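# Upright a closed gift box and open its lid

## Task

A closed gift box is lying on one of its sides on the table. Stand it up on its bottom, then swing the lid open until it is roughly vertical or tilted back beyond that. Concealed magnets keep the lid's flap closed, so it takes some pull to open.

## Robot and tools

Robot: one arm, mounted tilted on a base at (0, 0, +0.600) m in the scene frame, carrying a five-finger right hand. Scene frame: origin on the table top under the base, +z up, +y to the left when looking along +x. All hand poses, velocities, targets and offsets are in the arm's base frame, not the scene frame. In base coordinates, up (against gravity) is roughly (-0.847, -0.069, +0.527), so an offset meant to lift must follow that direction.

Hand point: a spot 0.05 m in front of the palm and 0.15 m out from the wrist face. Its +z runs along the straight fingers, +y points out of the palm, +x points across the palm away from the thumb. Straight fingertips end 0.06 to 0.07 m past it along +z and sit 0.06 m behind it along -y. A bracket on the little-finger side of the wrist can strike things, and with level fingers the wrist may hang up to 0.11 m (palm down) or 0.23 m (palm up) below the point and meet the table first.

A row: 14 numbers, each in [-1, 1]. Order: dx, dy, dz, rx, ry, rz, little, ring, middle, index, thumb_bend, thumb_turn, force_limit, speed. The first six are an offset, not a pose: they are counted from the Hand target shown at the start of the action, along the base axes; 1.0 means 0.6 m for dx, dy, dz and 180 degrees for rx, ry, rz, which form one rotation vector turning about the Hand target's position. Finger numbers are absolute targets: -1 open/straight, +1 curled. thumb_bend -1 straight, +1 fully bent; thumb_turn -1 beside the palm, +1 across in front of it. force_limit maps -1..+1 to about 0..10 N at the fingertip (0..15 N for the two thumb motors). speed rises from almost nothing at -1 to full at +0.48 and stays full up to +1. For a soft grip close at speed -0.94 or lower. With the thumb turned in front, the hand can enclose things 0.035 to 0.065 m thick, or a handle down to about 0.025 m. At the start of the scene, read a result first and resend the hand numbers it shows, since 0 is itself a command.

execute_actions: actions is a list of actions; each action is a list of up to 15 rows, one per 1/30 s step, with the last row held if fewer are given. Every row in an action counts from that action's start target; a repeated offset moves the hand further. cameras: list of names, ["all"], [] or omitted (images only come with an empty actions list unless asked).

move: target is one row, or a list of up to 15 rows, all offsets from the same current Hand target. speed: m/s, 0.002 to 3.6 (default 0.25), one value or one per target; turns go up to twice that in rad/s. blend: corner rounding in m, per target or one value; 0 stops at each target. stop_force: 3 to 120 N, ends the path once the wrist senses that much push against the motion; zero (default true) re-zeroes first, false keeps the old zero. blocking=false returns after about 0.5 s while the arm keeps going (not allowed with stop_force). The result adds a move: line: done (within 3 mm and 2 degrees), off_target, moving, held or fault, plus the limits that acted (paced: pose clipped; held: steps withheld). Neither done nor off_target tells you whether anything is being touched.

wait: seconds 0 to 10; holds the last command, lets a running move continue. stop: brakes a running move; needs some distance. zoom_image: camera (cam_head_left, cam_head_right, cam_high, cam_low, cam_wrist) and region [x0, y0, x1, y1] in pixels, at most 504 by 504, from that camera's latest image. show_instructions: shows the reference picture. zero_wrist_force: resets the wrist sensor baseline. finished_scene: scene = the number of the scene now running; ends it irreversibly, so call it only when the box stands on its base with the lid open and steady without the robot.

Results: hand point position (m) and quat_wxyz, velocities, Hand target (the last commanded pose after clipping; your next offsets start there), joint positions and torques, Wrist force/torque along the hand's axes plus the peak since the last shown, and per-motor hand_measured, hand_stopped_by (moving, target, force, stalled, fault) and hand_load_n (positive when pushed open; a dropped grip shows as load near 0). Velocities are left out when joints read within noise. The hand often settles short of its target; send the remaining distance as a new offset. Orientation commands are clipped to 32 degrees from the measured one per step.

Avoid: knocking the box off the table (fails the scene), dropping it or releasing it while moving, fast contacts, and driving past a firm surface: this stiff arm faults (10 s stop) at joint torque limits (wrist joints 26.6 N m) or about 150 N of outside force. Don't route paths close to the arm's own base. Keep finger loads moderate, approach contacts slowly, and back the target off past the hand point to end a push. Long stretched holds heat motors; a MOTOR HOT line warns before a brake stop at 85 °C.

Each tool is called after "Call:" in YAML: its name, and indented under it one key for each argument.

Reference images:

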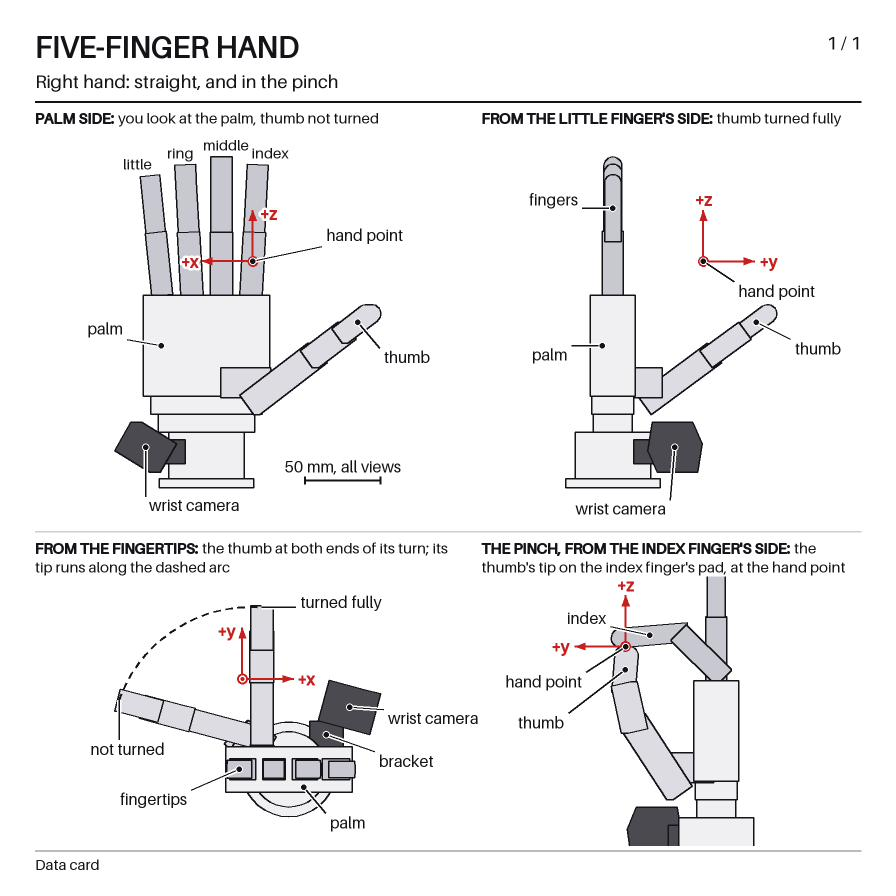

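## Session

Call:
execute_actions:
  actions: []

Call:
zoom_image:
  camera: "cam_high"
  region: [240, 100, 672, 380]

Call:
zoom_image:
  camera: "cam_head_right"
  region: [50, 130, 450, 430]

Scene clock: 0.00 s.
end_effector_position=(+0.5038, -0.2208, +0.3562) hand_measured=(-1.000, -1.000, -1.000, -1.000, -1.000, -1.000) hand_load_n=(+0.0, +0.0, +0.0, +0.0, +0.0, +0.0) hand_stopped_by=(target, target, target, target, target, target) hand_force_limit=0.00 hand_speed=-0.80 end_effector_quat_wxyz=(+0.298, +0.006, +0.889, -0.348)
Joint positions: [-0.723 -1.585 1.545 0.665 1.69 -2.342]
Joint velocities: within noise
Joint torques (N m): no reading
Wrist force (N): no reading
Wrist torque (N m): no reading
Wrist force, peak (N): no reading
Hand target: +0.5038, -0.2208, +0.3562; +0.298, +0.006, +0.889, -0.348

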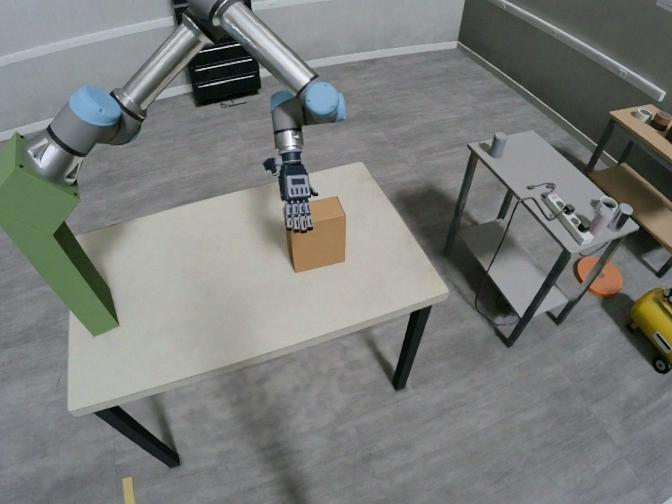

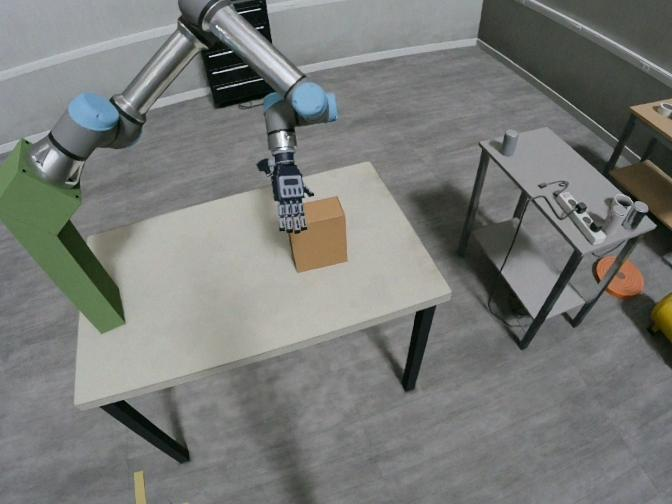

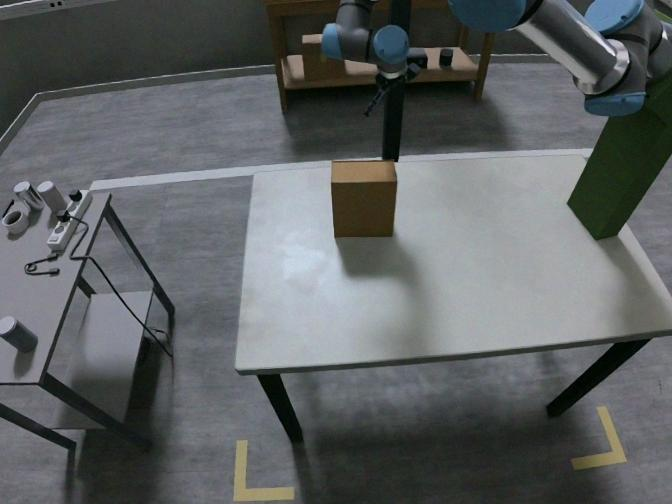

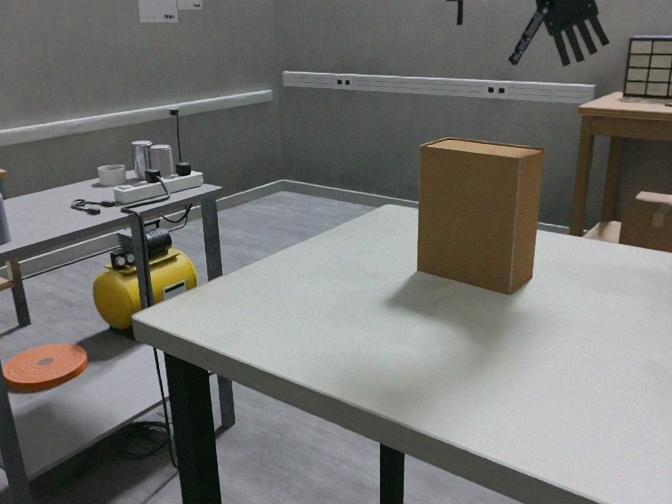

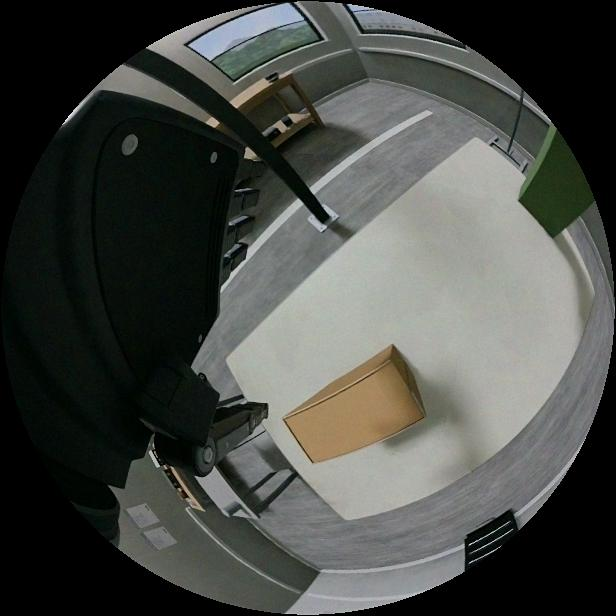

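Scaled by 1.167 from the camera's 672x504 image, which has a finer 960x720 frame.

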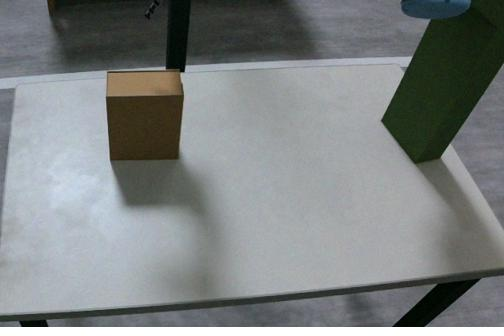

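Scaled by 1.260 from the camera's 672x504 image, which has a finer 960x720 frame.

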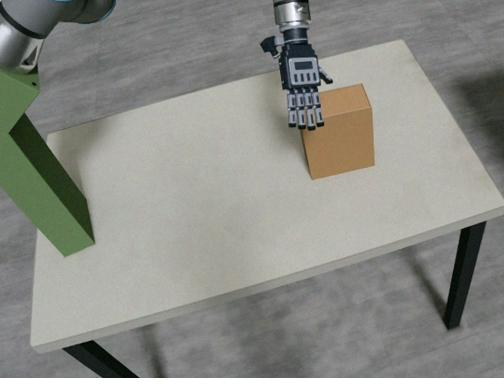

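Call:
zoom_image:
  camera: "cam_low"
  region: [400, 120, 560, 300]

Call:
zoom_image:
  camera: "cam_wrist"
  region: [260, 320, 460, 490]

Call:
zoom_image:
  camera: "cam_high"
  region: [310, 140, 420, 250]

Call:
zoom_image:
  camera: "cam_head_left"
  region: [270, 180, 370, 280]

Call:
zoom_image:
  camera: "cam_head_right"
  region: [270, 180, 370, 280]

Scaled by 2.800 from the camera's 672x504 image, which has a finer 960x720 frame.

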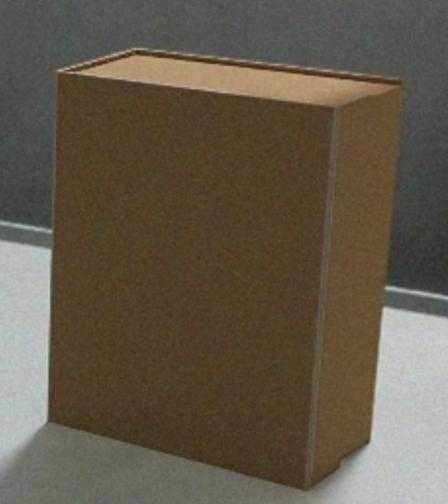

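Scaled by 2.520 from the camera's 616x616 image, which has a finer 880x880 frame.

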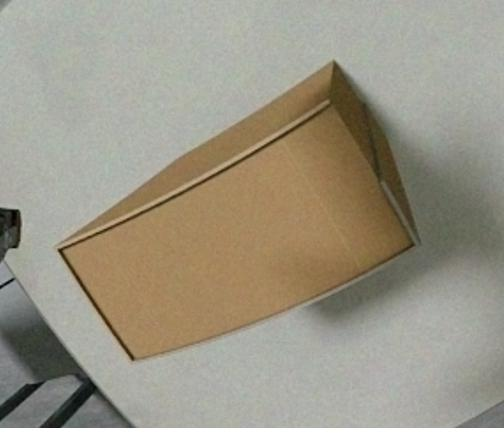

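Scaled by 4.582 from the camera's 672x504 image, which has a finer 960x720 frame.

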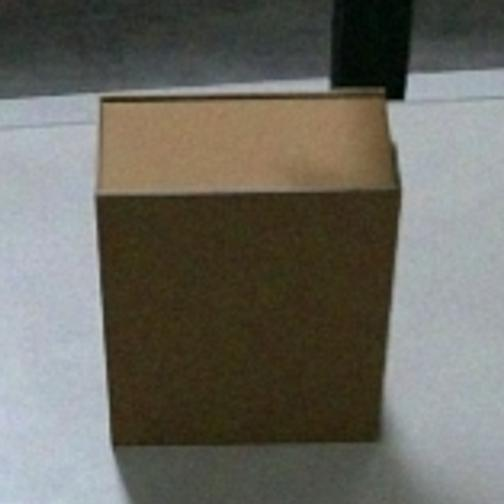

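Scaled by 5.040 from the camera's 672x504 image, which has a finer 960x720 frame.

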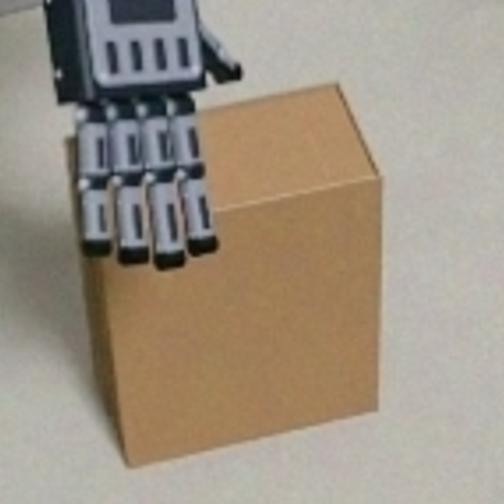

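Scaled by 5.040 from the camera's 672x504 image, which has a finer 960x720 frame.

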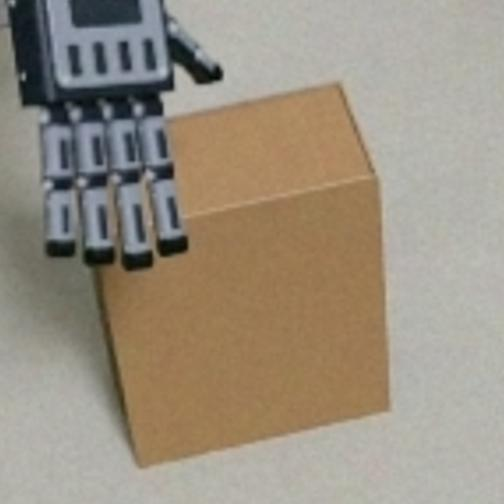

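Call:
move:
  target: [0.3082,-0.0647,0.0848,0.2559,-0.1259,0.0896,-1,-1,-1,-1,-1,-1,0,-0.8]
  speed: 0.3
  cameras: ["cam_wrist","cam_high","cam_head_left"]

Scene clock: 10.60 s.
end_effector_position=(+0.6886, -0.2596, +0.4070) hand_measured=(-1.000, -1.000, -1.000, -1.000, -1.000, -1.000) hand_load_n=(+0.0, +0.0, +0.0, +0.0, +0.0, +0.0) hand_stopped_by=(target, target, target, target, target, target) hand_force_limit=0.00 hand_speed=-0.80 end_effector_quat_wxyz=(+0.480, +0.066, +0.872, +0.075)
Joint positions: [-0.863 -0.993 0.86 0.948 0.813 -1.969]
Joint torques (N m): [-11.63 -37.84 -20.68 -0.09 -2.51 1.73]
Wrist force (N): [-0.3 -0.7 0.5]
Wrist torque (N m): [-0.08 0.00 -0.03]
Wrist force, peak (N): [-0.8 -1.2 1.4]
Hand target: +0.6887, -0.2596, +0.4071; +0.480, +0.066, +0.872, +0.076
Off the commanded pose: 0.000 m, 0 deg.
move: done
Images, in order (width x height): cam_head_left 672x504, cam_high 672x504, cam_wrist 616x616.

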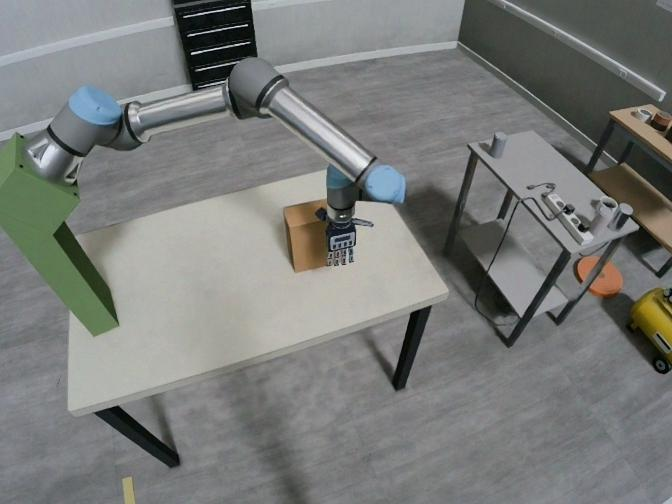

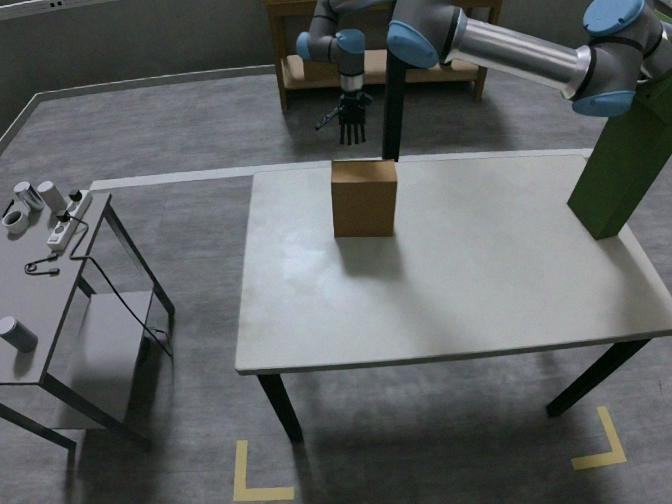

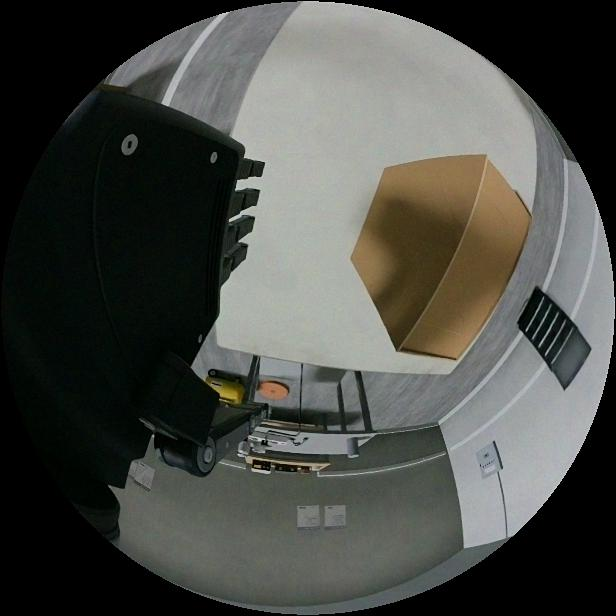

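Call:
move:
  target:
    - [0.1931,0.0169,-0.1302,0.0236,-0.0084,0.0367,-1,-1,-1,-1,-1,-1,0,-0.8]
    - [0.2018,0.2129,-0.0910,0.0236,-0.0084,0.0367,-1,-1,-1,-1,-1,-1,0,-0.8]
    - [0.2109,0.4171,-0.0502,0.0236,-0.0084,0.0367,-1,-1,-1,-1,-1,-1,0,-0.8]
  speed: [0.25,0.2,0.06]
  blend: [0.02,0.004,0]
  cameras: ["cam_wrist","cam_high","cam_head_left"]

Scene clock: 15.73 s.
end_effector_position=(+0.8152, -0.0092, +0.3770) hand_measured=(-1.000, -1.000, -1.000, -1.000, -1.000, -1.000) hand_load_n=(+0.0, +0.0, +0.0, +0.0, +0.0, +0.0) hand_stopped_by=(target, target, target, target, target, target) hand_force_limit=0.00 hand_speed=-0.80 end_effector_quat_wxyz=(+0.483, +0.032, +0.864, +0.136) end_effector_velocity=(+0.000, -0.003, -0.002) end_effector_angular_velocity=(+0.003, +0.000, +0.004)
Joint positions: [-0.41 -0.926 0.827 0.719 1.019 -1.617]
Joint velocities: [-0.006 0.004 0 0 -0.01 -0.004]
Joint torques (N m): [-17.02 -45.19 -13.18 2.95 -2.76 -2.39]
Wrist force (N): [-0.7 -0.8 0.3]
Wrist torque (N m): [-0.05 0.10 -0.18]
Wrist force, peak (N): [0.1 -2.4 1.9]
Hand target: +0.8152, -0.0094, +0.3770; +0.483, +0.032, +0.864, +0.136
Off the commanded pose: 0.000 m, 0 deg.
move: done
Images, in order (width x height): cam_head_left 672x504, cam_high 672x504, cam_wrist 616x616.

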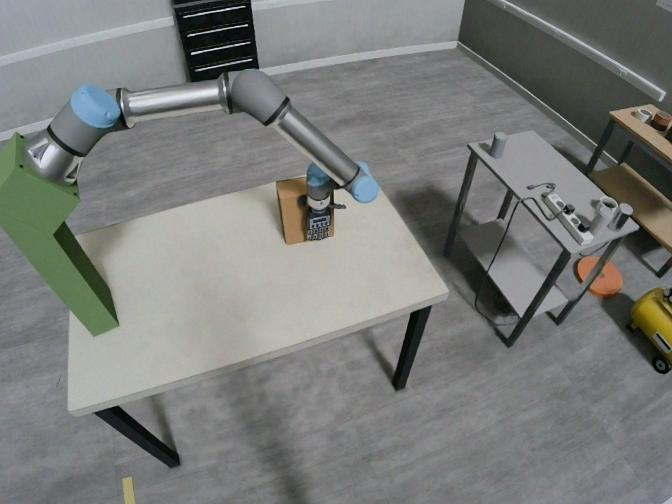

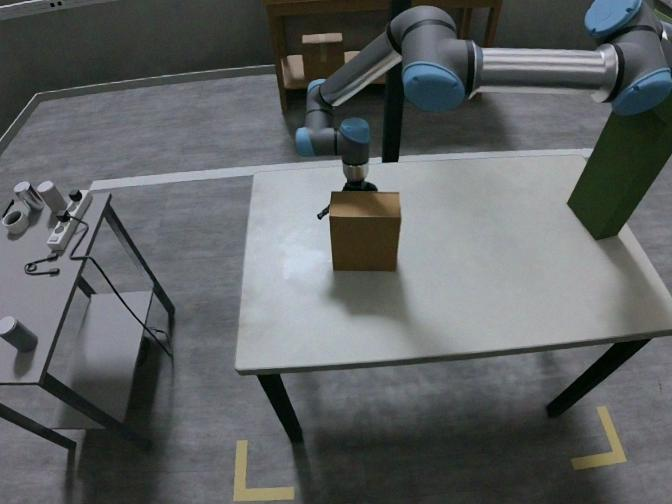

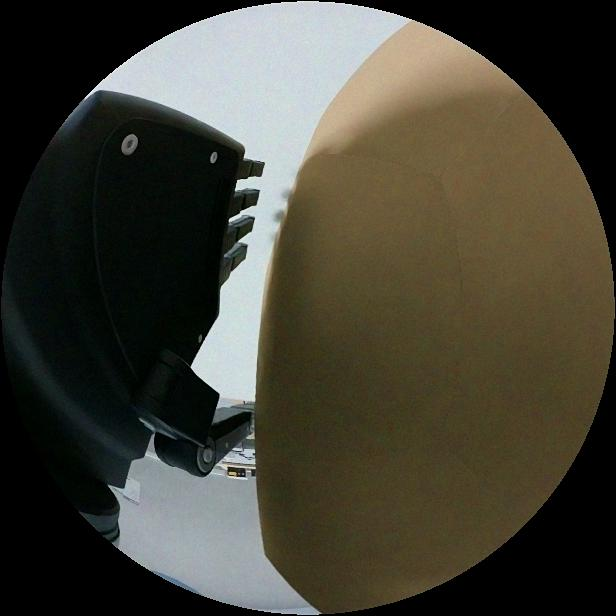

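Call:
move:
  target:
    - [-0.0058,-0.1306,-0.0261,0,0,0,-1,-1,-1,-1,-1,-1,0,-0.8]
    - [-0.3339,-0.1492,0.1399,-0.0236,0.0084,-0.0367,-1,-1,-1,-1,-0.2,1,0,0.3]
  speed: 0.25
  blend: [0.02,0]
  cameras: ["cam_wrist"]

Call:
zoom_image:
  camera: "cam_wrist"
  region: [300, 100, 560, 400]

Scene clock: 19.30 s.
end_effector_position=(+0.6149, -0.0989, +0.4609) hand_measured=(-1.000, -1.000, -1.000, -1.000, -0.200, +1.000) hand_load_n=(+0.0, +0.0, +0.0, +0.0, +0.0, +0.0) hand_stopped_by=(target, target, target, target, target, target) hand_force_limit=0.00 hand_speed=0.30 end_effector_quat_wxyz=(+0.480, +0.066, +0.872, +0.076)
Joint positions: [-0.738 -1.391 1.266 0.864 0.902 -1.853]
Joint torques (N m): [-19.18 -53.39 0.77 3.7 1.68 -1.29]
Wrist force (N): [-0.2 -0.7 0.6]
Wrist torque (N m): [-0.09 -0.01 -0.11]
Wrist force, peak (N): [-0.2 -2.8 2.2]
Hand target: +0.6149, -0.0989, +0.4609; +0.480, +0.066, +0.872, +0.076
Off the commanded pose: 0.000 m, 0 deg.
move: done
Images, in order (width x height): cam_wrist 616x616.

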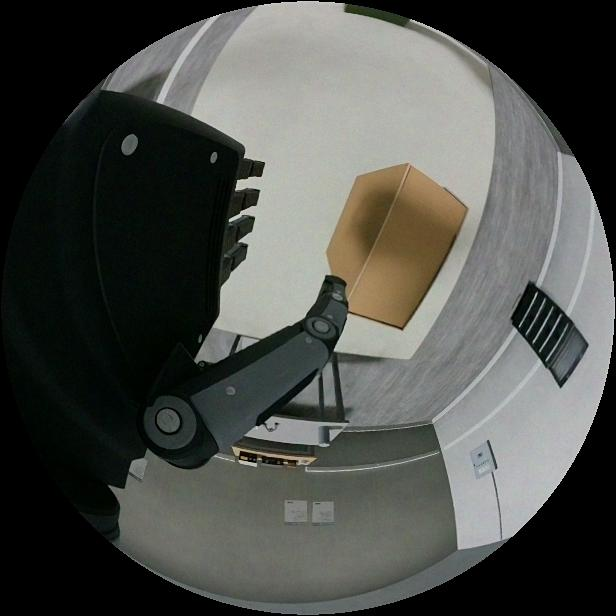

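Scaled by 1.680 from the camera's 616x616 image, which has a finer 880x880 frame.

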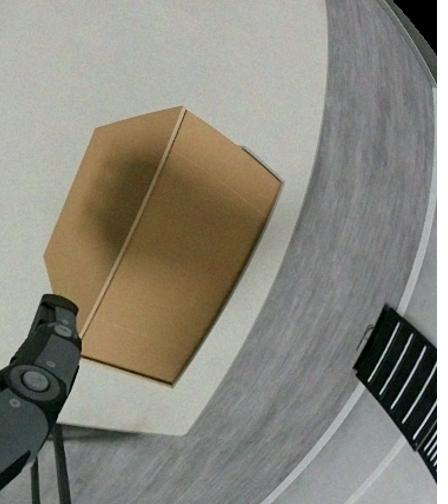

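Call:
move:
  target: [0.0829,0.1832,-0.0265,0.0024,0.0002,-0.0015,-1,-1,-1,-1,-0.2,1,0,0.3]
  speed: 0.15

Call:
move:
  target: [0.0846,0.0068,-0.0528,0,0,0,-1,-1,-1,-1,-0.2,1,0,0.3]
  speed: 0.02
  stop_force: 3
  cameras: ["cam_wrist","cam_head_left","cam_high"]

Scene clock: 21.30 s.
end_effector_position=(+0.6647, +0.0109, +0.4450) hand_measured=(-1.000, -1.000, -1.000, -1.000, -0.200, +1.000) hand_load_n=(+0.0, +0.0, +0.0, +0.0, +0.0, +0.0) hand_stopped_by=(target, target, target, target, target, target) hand_force_limit=0.00 hand_speed=0.30 end_effector_quat_wxyz=(+0.479, +0.070, +0.871, +0.078)
Joint positions: [-0.445 -1.369 1.263 0.73 1.131 -1.627]
Joint torques (N m): [9.35 -60.64 1.39 3.31 0.27 -0.39]
Wrist force (N): [-0.6 -0.8 0.3]
Wrist torque (N m): [-0.07 0.08 -0.08]
Wrist force, peak (N): [-0.5 -1.9 -0.2]
Hand target: +0.6646, +0.0110, +0.4450; +0.479, +0.070, +0.871, +0.078
Off the commanded pose: 0.000 m, 0 deg.
move: done

Scene clock: 24.30 s.
end_effector_position=(+0.6981, +0.0137, +0.4241) hand_measured=(-1.000, -1.000, -1.000, -1.000, -0.200, +1.000) hand_load_n=(+0.0, +0.0, +0.0, +0.0, +1.0, +0.0) hand_stopped_by=(target, target, target, target, target, target) hand_force_limit=0.00 hand_speed=0.30 end_effector_quat_wxyz=(+0.479, +0.070, +0.871, +0.078)
Joint positions: [-0.407 -1.291 1.216 0.688 1.162 -1.603]
Joint torques (N m): [-12.11 -56.52 1.43 4.08 -2.39 -2.55]
Wrist force (N): [0.0 -0.5 -2.0]
Wrist torque (N m): [-0.06 0.03 -0.12]
Wrist force, peak (N): [0.4 -3.1 -14.3]
Hand target: +0.6981, +0.0137, +0.4241; +0.479, +0.070, +0.871, +0.078 (not the last commanded pose)
Off the commanded pose: 0.020 m, 0 deg.
move: contact
Images, in order (width x height): cam_head_left 672x504, cam_high 672x504, cam_wrist 616x616.

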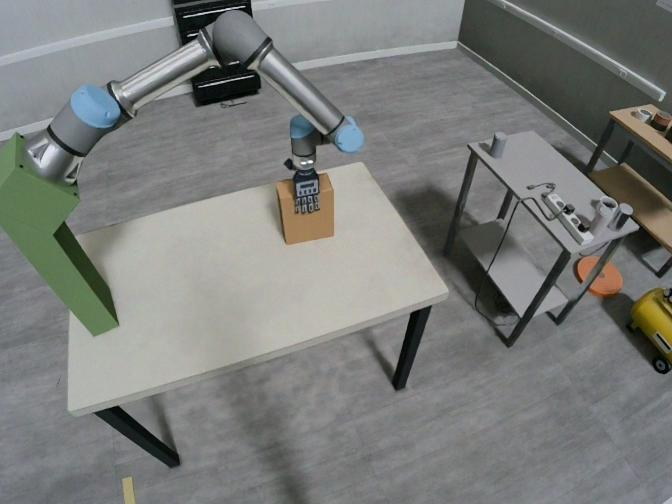

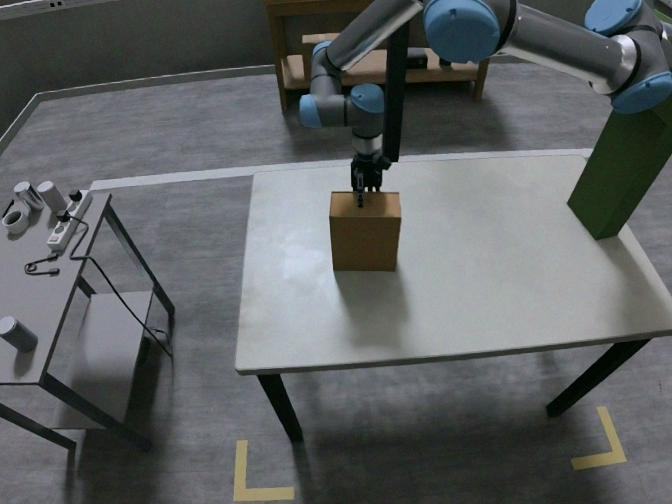

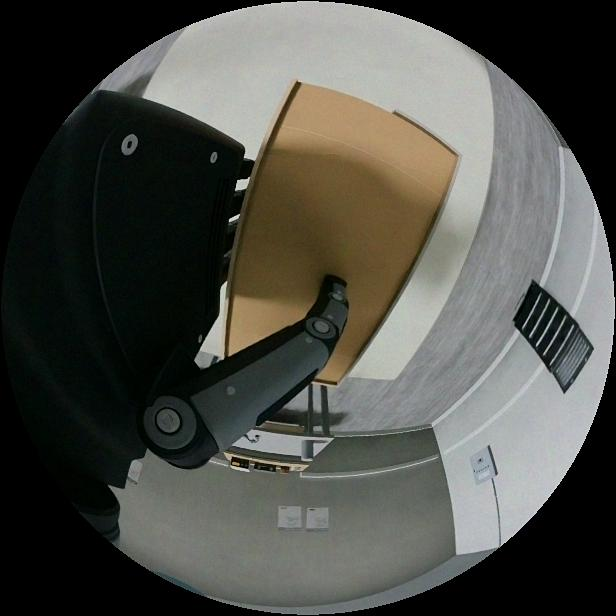

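Call:
execute_actions:
  actions:
    - [[0,0,0,0,0,0,-1,-1,-1,-1,0.15,1,-0.3,-0.94]]
    - [[0,0,0,0,0,0,-1,-1,-1,-1,0.15,1,-0.3,-0.94]]

Call:
move:
  target:
    - [-0.0058,-0.0402,-0.0059,0.0177,-0.0066,0.0275,-1,-1,-1,-1,0.15,1,-0.3,-0.94]
    - [-0.0078,-0.0937,-0.0174,0.0412,-0.0154,0.0641,-1,-1,-1,-1,0.15,1,-0.3,-0.94]
  speed: 0.045
  blend: [0.005,0]
  cameras: ["cam_wrist","cam_high","cam_low"]

Scene clock: 26.27 s.
end_effector_position=(+0.6981, +0.0138, +0.4241) hand_measured=(-1.000, -1.000, -1.000, -1.000, -0.186, +1.000) hand_load_n=(+0.0, +0.0, +0.0, +0.0, +5.0, +1.0) hand_stopped_by=(target, target, target, target, force, target) hand_force_limit=-0.30 hand_speed=-0.94 end_effector_quat_wxyz=(+0.479, +0.070, +0.871, +0.078)
Joint positions: [-0.407 -1.291 1.216 0.688 1.162 -1.603]
Joint torques (N m): [-12.48 -57.52 2.06 2.01 0.7 -2.25]
Wrist force (N): [-0.4 1.6 -4.7]
Wrist torque (N m): [-0.05 0.10 -0.11]
Wrist force, peak (N): [-0.4 1.7 -5.6]
Hand target: +0.6981, +0.0137, +0.4241; +0.479, +0.070, +0.871, +0.078
Off the commanded pose: 0.000 m, 0 deg.

Scene clock: 29.30 s.
end_effector_position=(+0.6934, -0.0426, +0.4137) hand_measured=(-1.000, -1.000, -1.000, -1.000, -0.186, +1.000) hand_load_n=(+0.0, +0.0, +0.0, +0.0, +0.0, +0.0) hand_stopped_by=(target, target, target, target, force, target) hand_force_limit=-0.30 hand_speed=-0.94 end_effector_quat_wxyz=(+0.485, +0.011, +0.855, +0.183)
Joint positions: [-0.605 -1.175 1.165 0.745 0.763 -1.775]
Joint torques (N m): [1.74 -59.25 2.41 0.05 1.76 2.59]
Wrist force (N): [-0.3 -0.7 0.0]
Wrist torque (N m): [-0.03 0.06 -0.12]
Wrist force, peak (N): [-0.4 1.8 -4.7]
Hand target: +0.6934, -0.0425, +0.4137; +0.485, +0.011, +0.855, +0.183
Off the commanded pose: 0.000 m, 0 deg.
move: done
Images, in order (width x height): cam_high 672x504, cam_low 672x504, cam_wrist 616x616.

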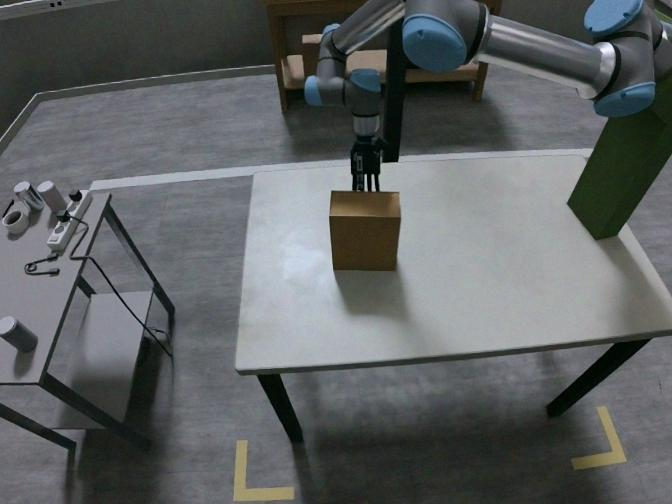

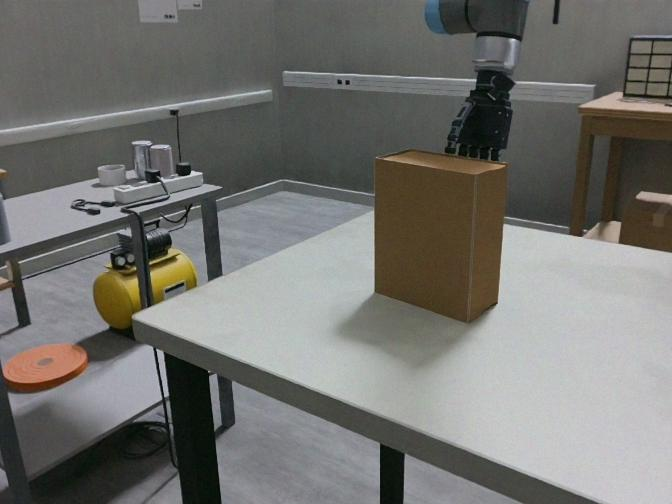

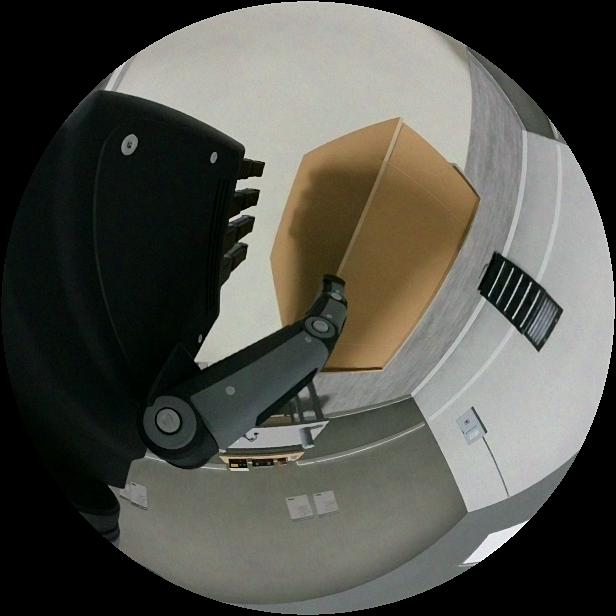

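Call:
move:
  target: [-0.0134,0.0920,0.0306,-0.0412,0.0154,-0.0641,-1,-1,-1,-1,0.45,1,0,0.3]
  speed: 0.15

Call:
move:
  target: [0.0564,0.0045,-0.0352,0,0,0,-1,-1,-1,-1,0.45,1,0,0.3]
  speed: 0.02
  stop_force: 3
  cameras: ["cam_wrist"]

Call:
zoom_image:
  camera: "cam_wrist"
  region: [200, 70, 480, 400]

Scene clock: 31.43 s.
end_effector_position=(+0.6853, +0.0127, +0.4320) hand_measured=(-1.000, -1.000, -1.000, -1.000, +0.450, +1.000) hand_load_n=(+0.0, +0.0, +0.0, +0.0, +0.0, +0.0) hand_stopped_by=(target, target, target, target, target, target) hand_force_limit=0.00 hand_speed=0.30 end_effector_quat_wxyz=(+0.479, +0.070, +0.871, +0.078)
Joint positions: [-0.421 -1.321 1.235 0.703 1.15 -1.612]
Joint torques (N m): [7.12 -49.02 -23.99 2.04 2.32 -1.12]
Wrist force (N): [-0.3 -0.5 0.4]
Wrist torque (N m): [-0.04 0.03 -0.07]
Wrist force, peak (N): [-0.2 -1.8 0.3]
Hand target: +0.6854, +0.0127, +0.4320; +0.479, +0.070, +0.871, +0.078
Off the commanded pose: 0.000 m, 0 deg.
move: done

Scene clock: 33.00 s.
end_effector_position=(+0.6945, +0.0134, +0.4263) hand_measured=(-1.000, -1.000, -1.000, -1.000, +0.450, +1.000) hand_load_n=(+0.0, +0.0, +0.0, +0.0, +0.0, +0.0) hand_stopped_by=(target, target, target, target, target, target) hand_force_limit=0.00 hand_speed=0.30 end_effector_quat_wxyz=(+0.479, +0.070, +0.871, +0.078)
Joint positions: [-0.411 -1.299 1.222 0.692 1.158 -1.606]
Joint torques (N m): [-12.02 -58.55 2.03 4.23 -2.26 -2.51]
Wrist force (N): [-0.7 -0.3 -1.9]
Wrist torque (N m): [0.01 0.06 -0.15]
Wrist force, peak (N): [0.3 0.0 -16.8]
Hand target: +0.6945, +0.0134, +0.4263; +0.479, +0.070, +0.871, +0.078 (not the last commanded pose)
Off the commanded pose: 0.029 m, 0 deg.
move: contact
Images, in order (width x height): cam_wrist 616x616.

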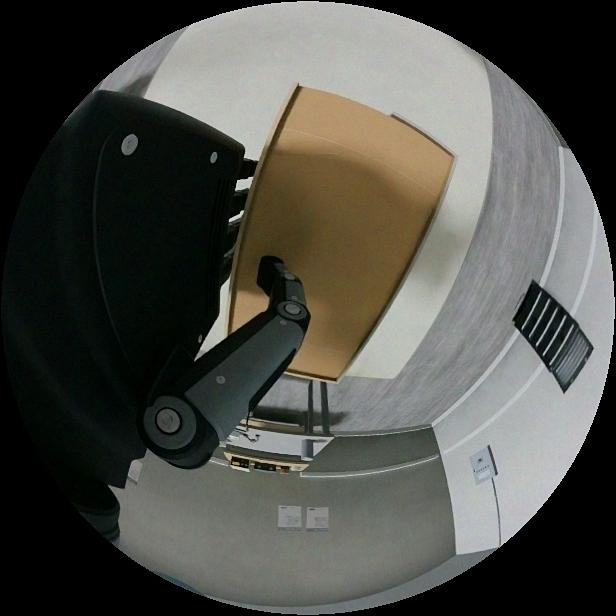

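Scaled by 1.527 from the camera's 616x616 image, which has a finer 880x880 frame.

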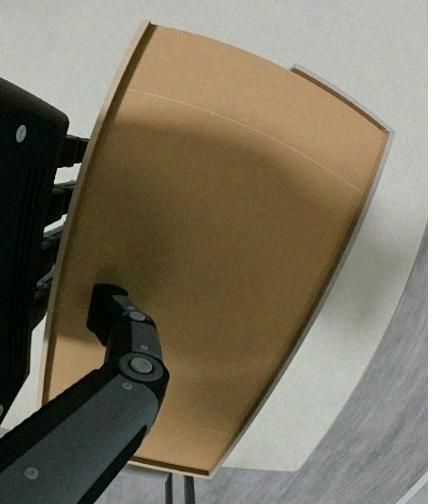

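Call:
move:
  target:
    - [0.0009,-0.0162,-0.0045,0,0,0,-1,-1,-1,-1,0.45,1,0,0.3]
    - [-0.0031,-0.0634,-0.0132,0.0206,-0.0077,0.0321,-1,-1,-1,-1,0.45,1,0,0.3]
    - [-0.0020,-0.1101,-0.0250,0.0412,-0.0154,0.0641,-1,-1,-1,-1,0.45,1,0,0.3]
  speed: [0.02,0.045,0.045]
  blend: [0,0.005,0]
  cameras: ["cam_wrist","cam_low"]

Scene clock: 46.43 s.
end_effector_position=(+0.6913, -0.0334, +0.4184) hand_measured=(-1.000, -1.000, -1.000, -1.000, +0.452, +1.000) hand_load_n=(+0.0, +0.0, +0.0, +0.0, -2.5, -2.5) hand_stopped_by=(target, target, target, target, target, target) hand_force_limit=0.00 hand_speed=0.30 end_effector_quat_wxyz=(+0.481, +0.031, +0.863, +0.151)
Joint positions: [-0.569 -1.222 1.188 0.735 0.868 -1.731]
Joint torques (N m): [-6.84 -42.86 -9.91 1.09 -0.42 0.1]
Wrist force (N): [4.4 1.4 -34.1]
Wrist torque (N m): [0.79 0.41 0.01]
Wrist force, peak (N): [21.1 6.6 -126.0]
Hand target: +0.6913, -0.0334, +0.4184; +0.481, +0.031, +0.863, +0.151 (not the last commanded pose)
Off the commanded pose: 0.021 m, 4 deg.
FORCE FAULT: contact force on the arm reached its limit, and the arm stopped for 10 seconds. The contact can be on any part of the arm, not only on its tool. That time counts as 20 of the actions that you can send in this scene. The arm's remaining commands of this call were not run. During the stop the arm's controller moved it back a little. The arm's target is now where it stood when the stop ended, not its last command. The arm accepts commands again.
move: fault; path passed 2 of 3 targets
Images, in order (width x height): cam_low 672x504, cam_wrist 616x616.

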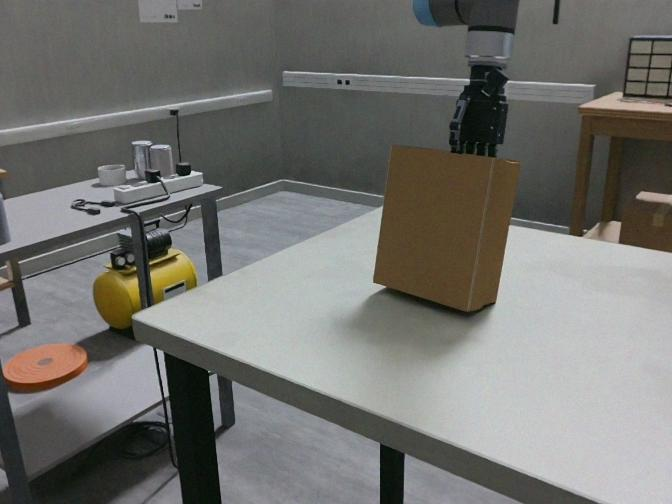

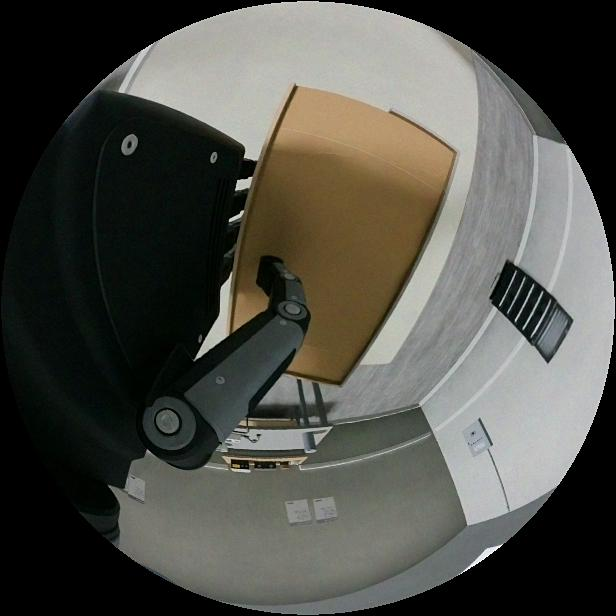

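Call:
move:
  target: [-0.0021,-0.0002,0.0013,0,0,0,-1,-1,-1,-1,0.45,1,0,0.3]
  speed: 0.02

Scene clock: 47.43 s.
end_effector_position=(+0.6901, -0.0336, +0.4192) hand_measured=(-1.000, -1.000, -1.000, -1.000, +0.450, +1.000) hand_load_n=(+0.0, +0.0, +0.0, +0.0, +0.0, +0.0) hand_stopped_by=(target, target, target, target, target, target) hand_force_limit=0.00 hand_speed=0.30 end_effector_quat_wxyz=(+0.481, +0.031, +0.863, +0.151)
Joint positions: [-0.57 -1.225 1.19 0.737 0.867 -1.732]
Joint torques (N m): [-16.47 -56.28 -0.98 4.08 -2.62 -2.08]
Wrist force (N): [0.2 1.0 -0.6]
Wrist torque (N m): [0.16 0.01 0.01]
Wrist force, peak (N): [4.5 1.4 -34.0]
Hand target: +0.6901, -0.0336, +0.4192; +0.481, +0.031, +0.863, +0.151
Off the commanded pose: 0.000 m, 0 deg.
move: done

Call:
wait:
  seconds: 0
  cameras: ["cam_low","cam_wrist"]

Call:
zoom_image:
  camera: "cam_low"
  region: [340, 60, 560, 330]

Scene clock: 47.63 s.
end_effector_position=(+0.6901, -0.0335, +0.4192) hand_measured=(-1.000, -1.000, -1.000, -1.000, +0.450, +1.000) hand_load_n=(+0.0, +0.0, +0.0, +0.0, +0.0, -0.5) hand_stopped_by=(target, target, target, target, target, target) hand_force_limit=0.00 hand_speed=0.30 end_effector_quat_wxyz=(+0.481, +0.031, +0.863, +0.151)
Joint positions: [-0.57 -1.225 1.19 0.737 0.867 -1.732]
Joint torques (N m): [-16.37 -58.35 -3.36 4.22 -2.42 -1.58]
Wrist force (N): [0.3 1.0 -0.6]
Wrist torque (N m): [0.16 0.01 0.02]
Wrist force, peak (N): [0.3 1.1 -0.8]
Hand target: +0.6901, -0.0336, +0.4192; +0.481, +0.031, +0.863, +0.151
Off the commanded pose: 0.000 m, 0 deg.
Images, in order (width x height): cam_low 672x504, cam_wrist 616x616.

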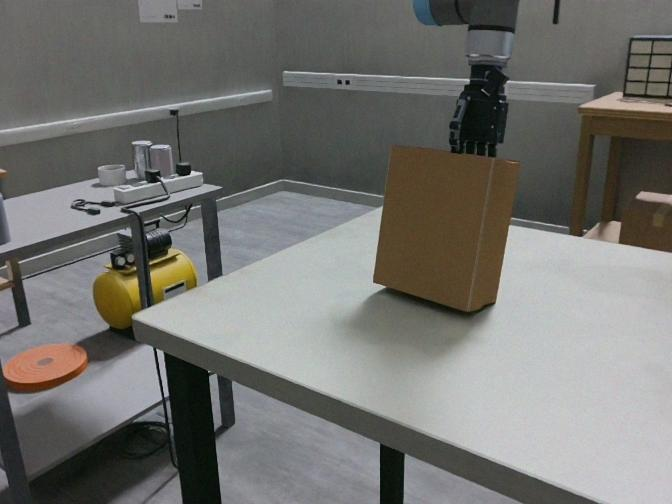

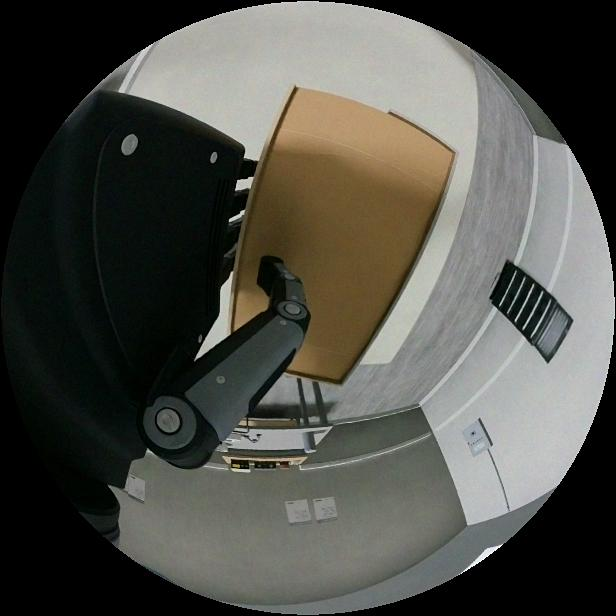

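Scaled by 1.867 from the camera's 672x504 image, which has a finer 960x720 frame.

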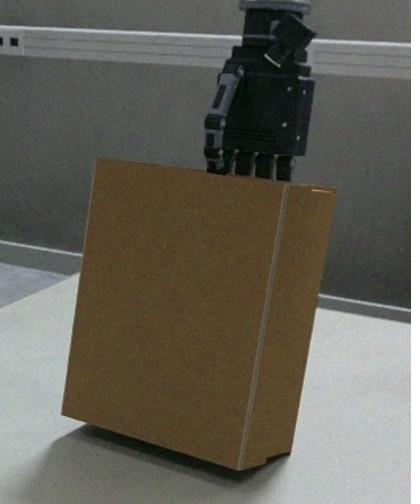

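Call:
move:
  target: [-0.0004,-0.0397,-0.0093,0.0174,-0.0065,0.0270,-1,-1,-1,-1,0.45,1,0,0.3]
  speed: 0.04
  cameras: ["cam_low","cam_wrist"]

Call:
zoom_image:
  camera: "cam_low"
  region: [340, 60, 560, 330]

Scene clock: 50.27 s.
end_effector_position=(+0.6898, -0.0575, +0.4137) hand_measured=(-1.000, -1.000, -1.000, -1.000, +0.450, +1.000) hand_load_n=(+0.0, +0.0, +0.0, +0.0, +0.0, -0.5) hand_stopped_by=(target, target, target, target, target, target) hand_force_limit=0.00 hand_speed=0.30 end_effector_quat_wxyz=(+0.482, +0.006, +0.854, +0.195)
Joint positions: [-0.639 -1.15 1.14 0.788 0.715 -1.819]
Joint torques (N m): [0.06 -58.03 1.97 0.22 1.84 2.76]
Wrist force (N): [-0.7 0.4 -0.3]
Wrist torque (N m): [0.13 0.14 -0.10]
Wrist force, peak (N): [-0.3 2.9 -0.2]
Hand target: +0.6898, -0.0574, +0.4136; +0.482, +0.006, +0.854, +0.195
Off the commanded pose: 0.000 m, 0 deg.
move: done
Images, in order (width x height): cam_low 672x504, cam_wrist 616x616.

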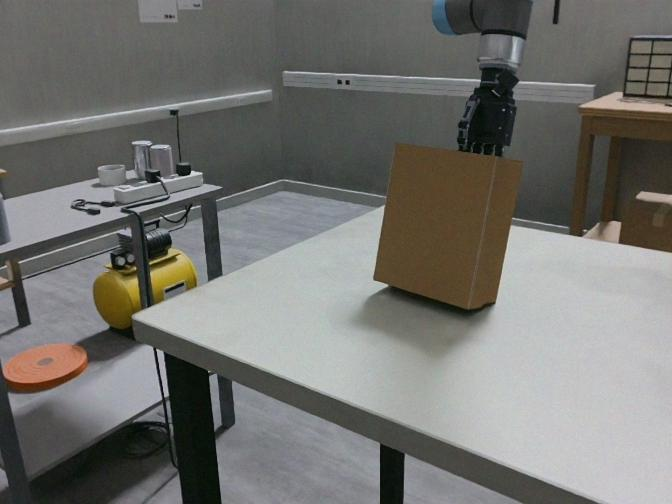

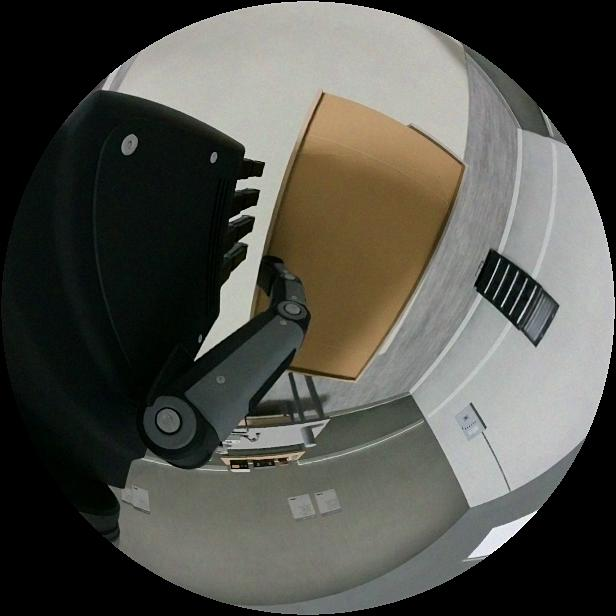

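Scaled by 1.867 from the camera's 672x504 image, which has a finer 960x720 frame.

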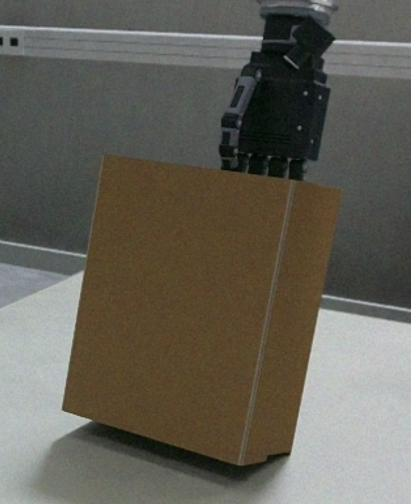

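Call:
execute_actions:
  actions:
    - [[0,0,0,0,0,0,-0.4,-0.4,-0.4,-0.4,0.45,1,-0.85,-0.9]]
    - [[0,0,0,0,0,0,-0.4,-0.4,-0.4,-0.4,0.45,1,-0.85,-0.9]]
    - [[0,0,0,0,0,0,-0.4,-0.4,-0.4,-0.4,0.45,1,-0.85,-0.9]]
    - [[0,0,0,0,0,0,-0.4,-0.4,-0.4,-0.4,0.45,1,-0.85,-0.9]]
  cameras: ["cam_wrist","cam_low"]

Call:
zoom_image:
  camera: "cam_wrist"
  region: [200, 70, 480, 400]

Scene clock: 54.63 s.
end_effector_position=(+0.6898, -0.0574, +0.4136) hand_measured=(-0.646, -0.704, -0.740, -0.712, +0.450, +1.000) hand_load_n=(+1.0, +1.5, -0.5, +3.0, +2.5, +0.5) hand_stopped_by=(force, force, force, force, target, target) hand_force_limit=-0.85 hand_speed=-0.90 end_effector_quat_wxyz=(+0.482, +0.006, +0.854, +0.195)
Joint positions: [-0.639 -1.15 1.14 0.788 0.715 -1.819]
Joint torques (N m): [-1.71 -56.96 0.79 0.53 -1.32 2.11]
Wrist force (N): [-0.7 -0.2 0.4]
Wrist torque (N m): [0.24 0.13 -0.14]
Wrist force, peak (N): [-1.1 0.7 -0.8]
Hand target: +0.6898, -0.0574, +0.4136; +0.482, +0.006, +0.854, +0.195
Off the commanded pose: 0.000 m, 0 deg.
Images, in order (width x height): cam_low 672x504, cam_wrist 616x616.

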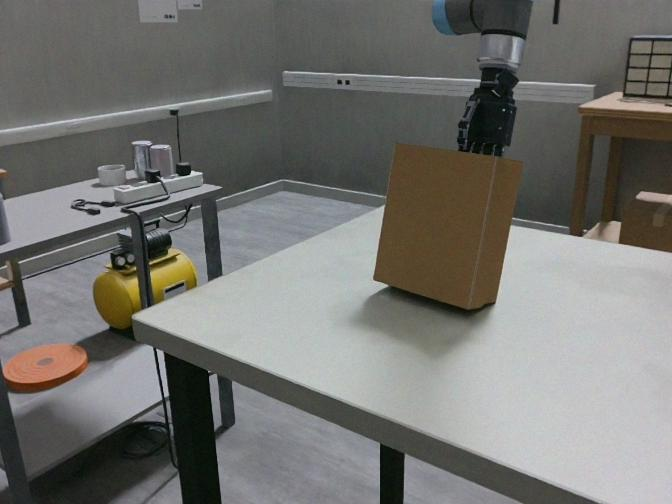

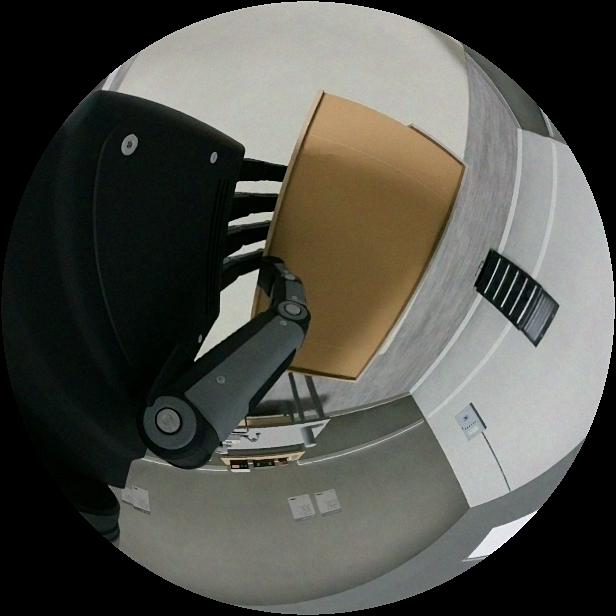

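Scaled by 1.527 from the camera's 616x616 image, which has a finer 880x880 frame.

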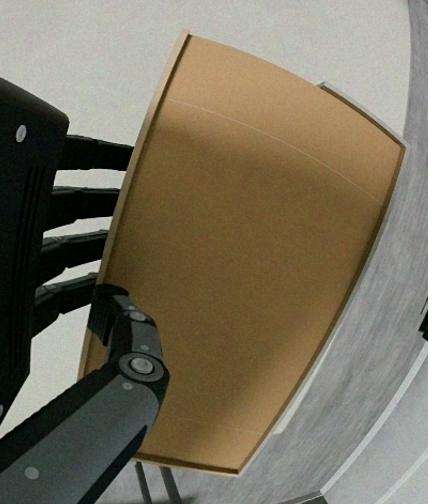

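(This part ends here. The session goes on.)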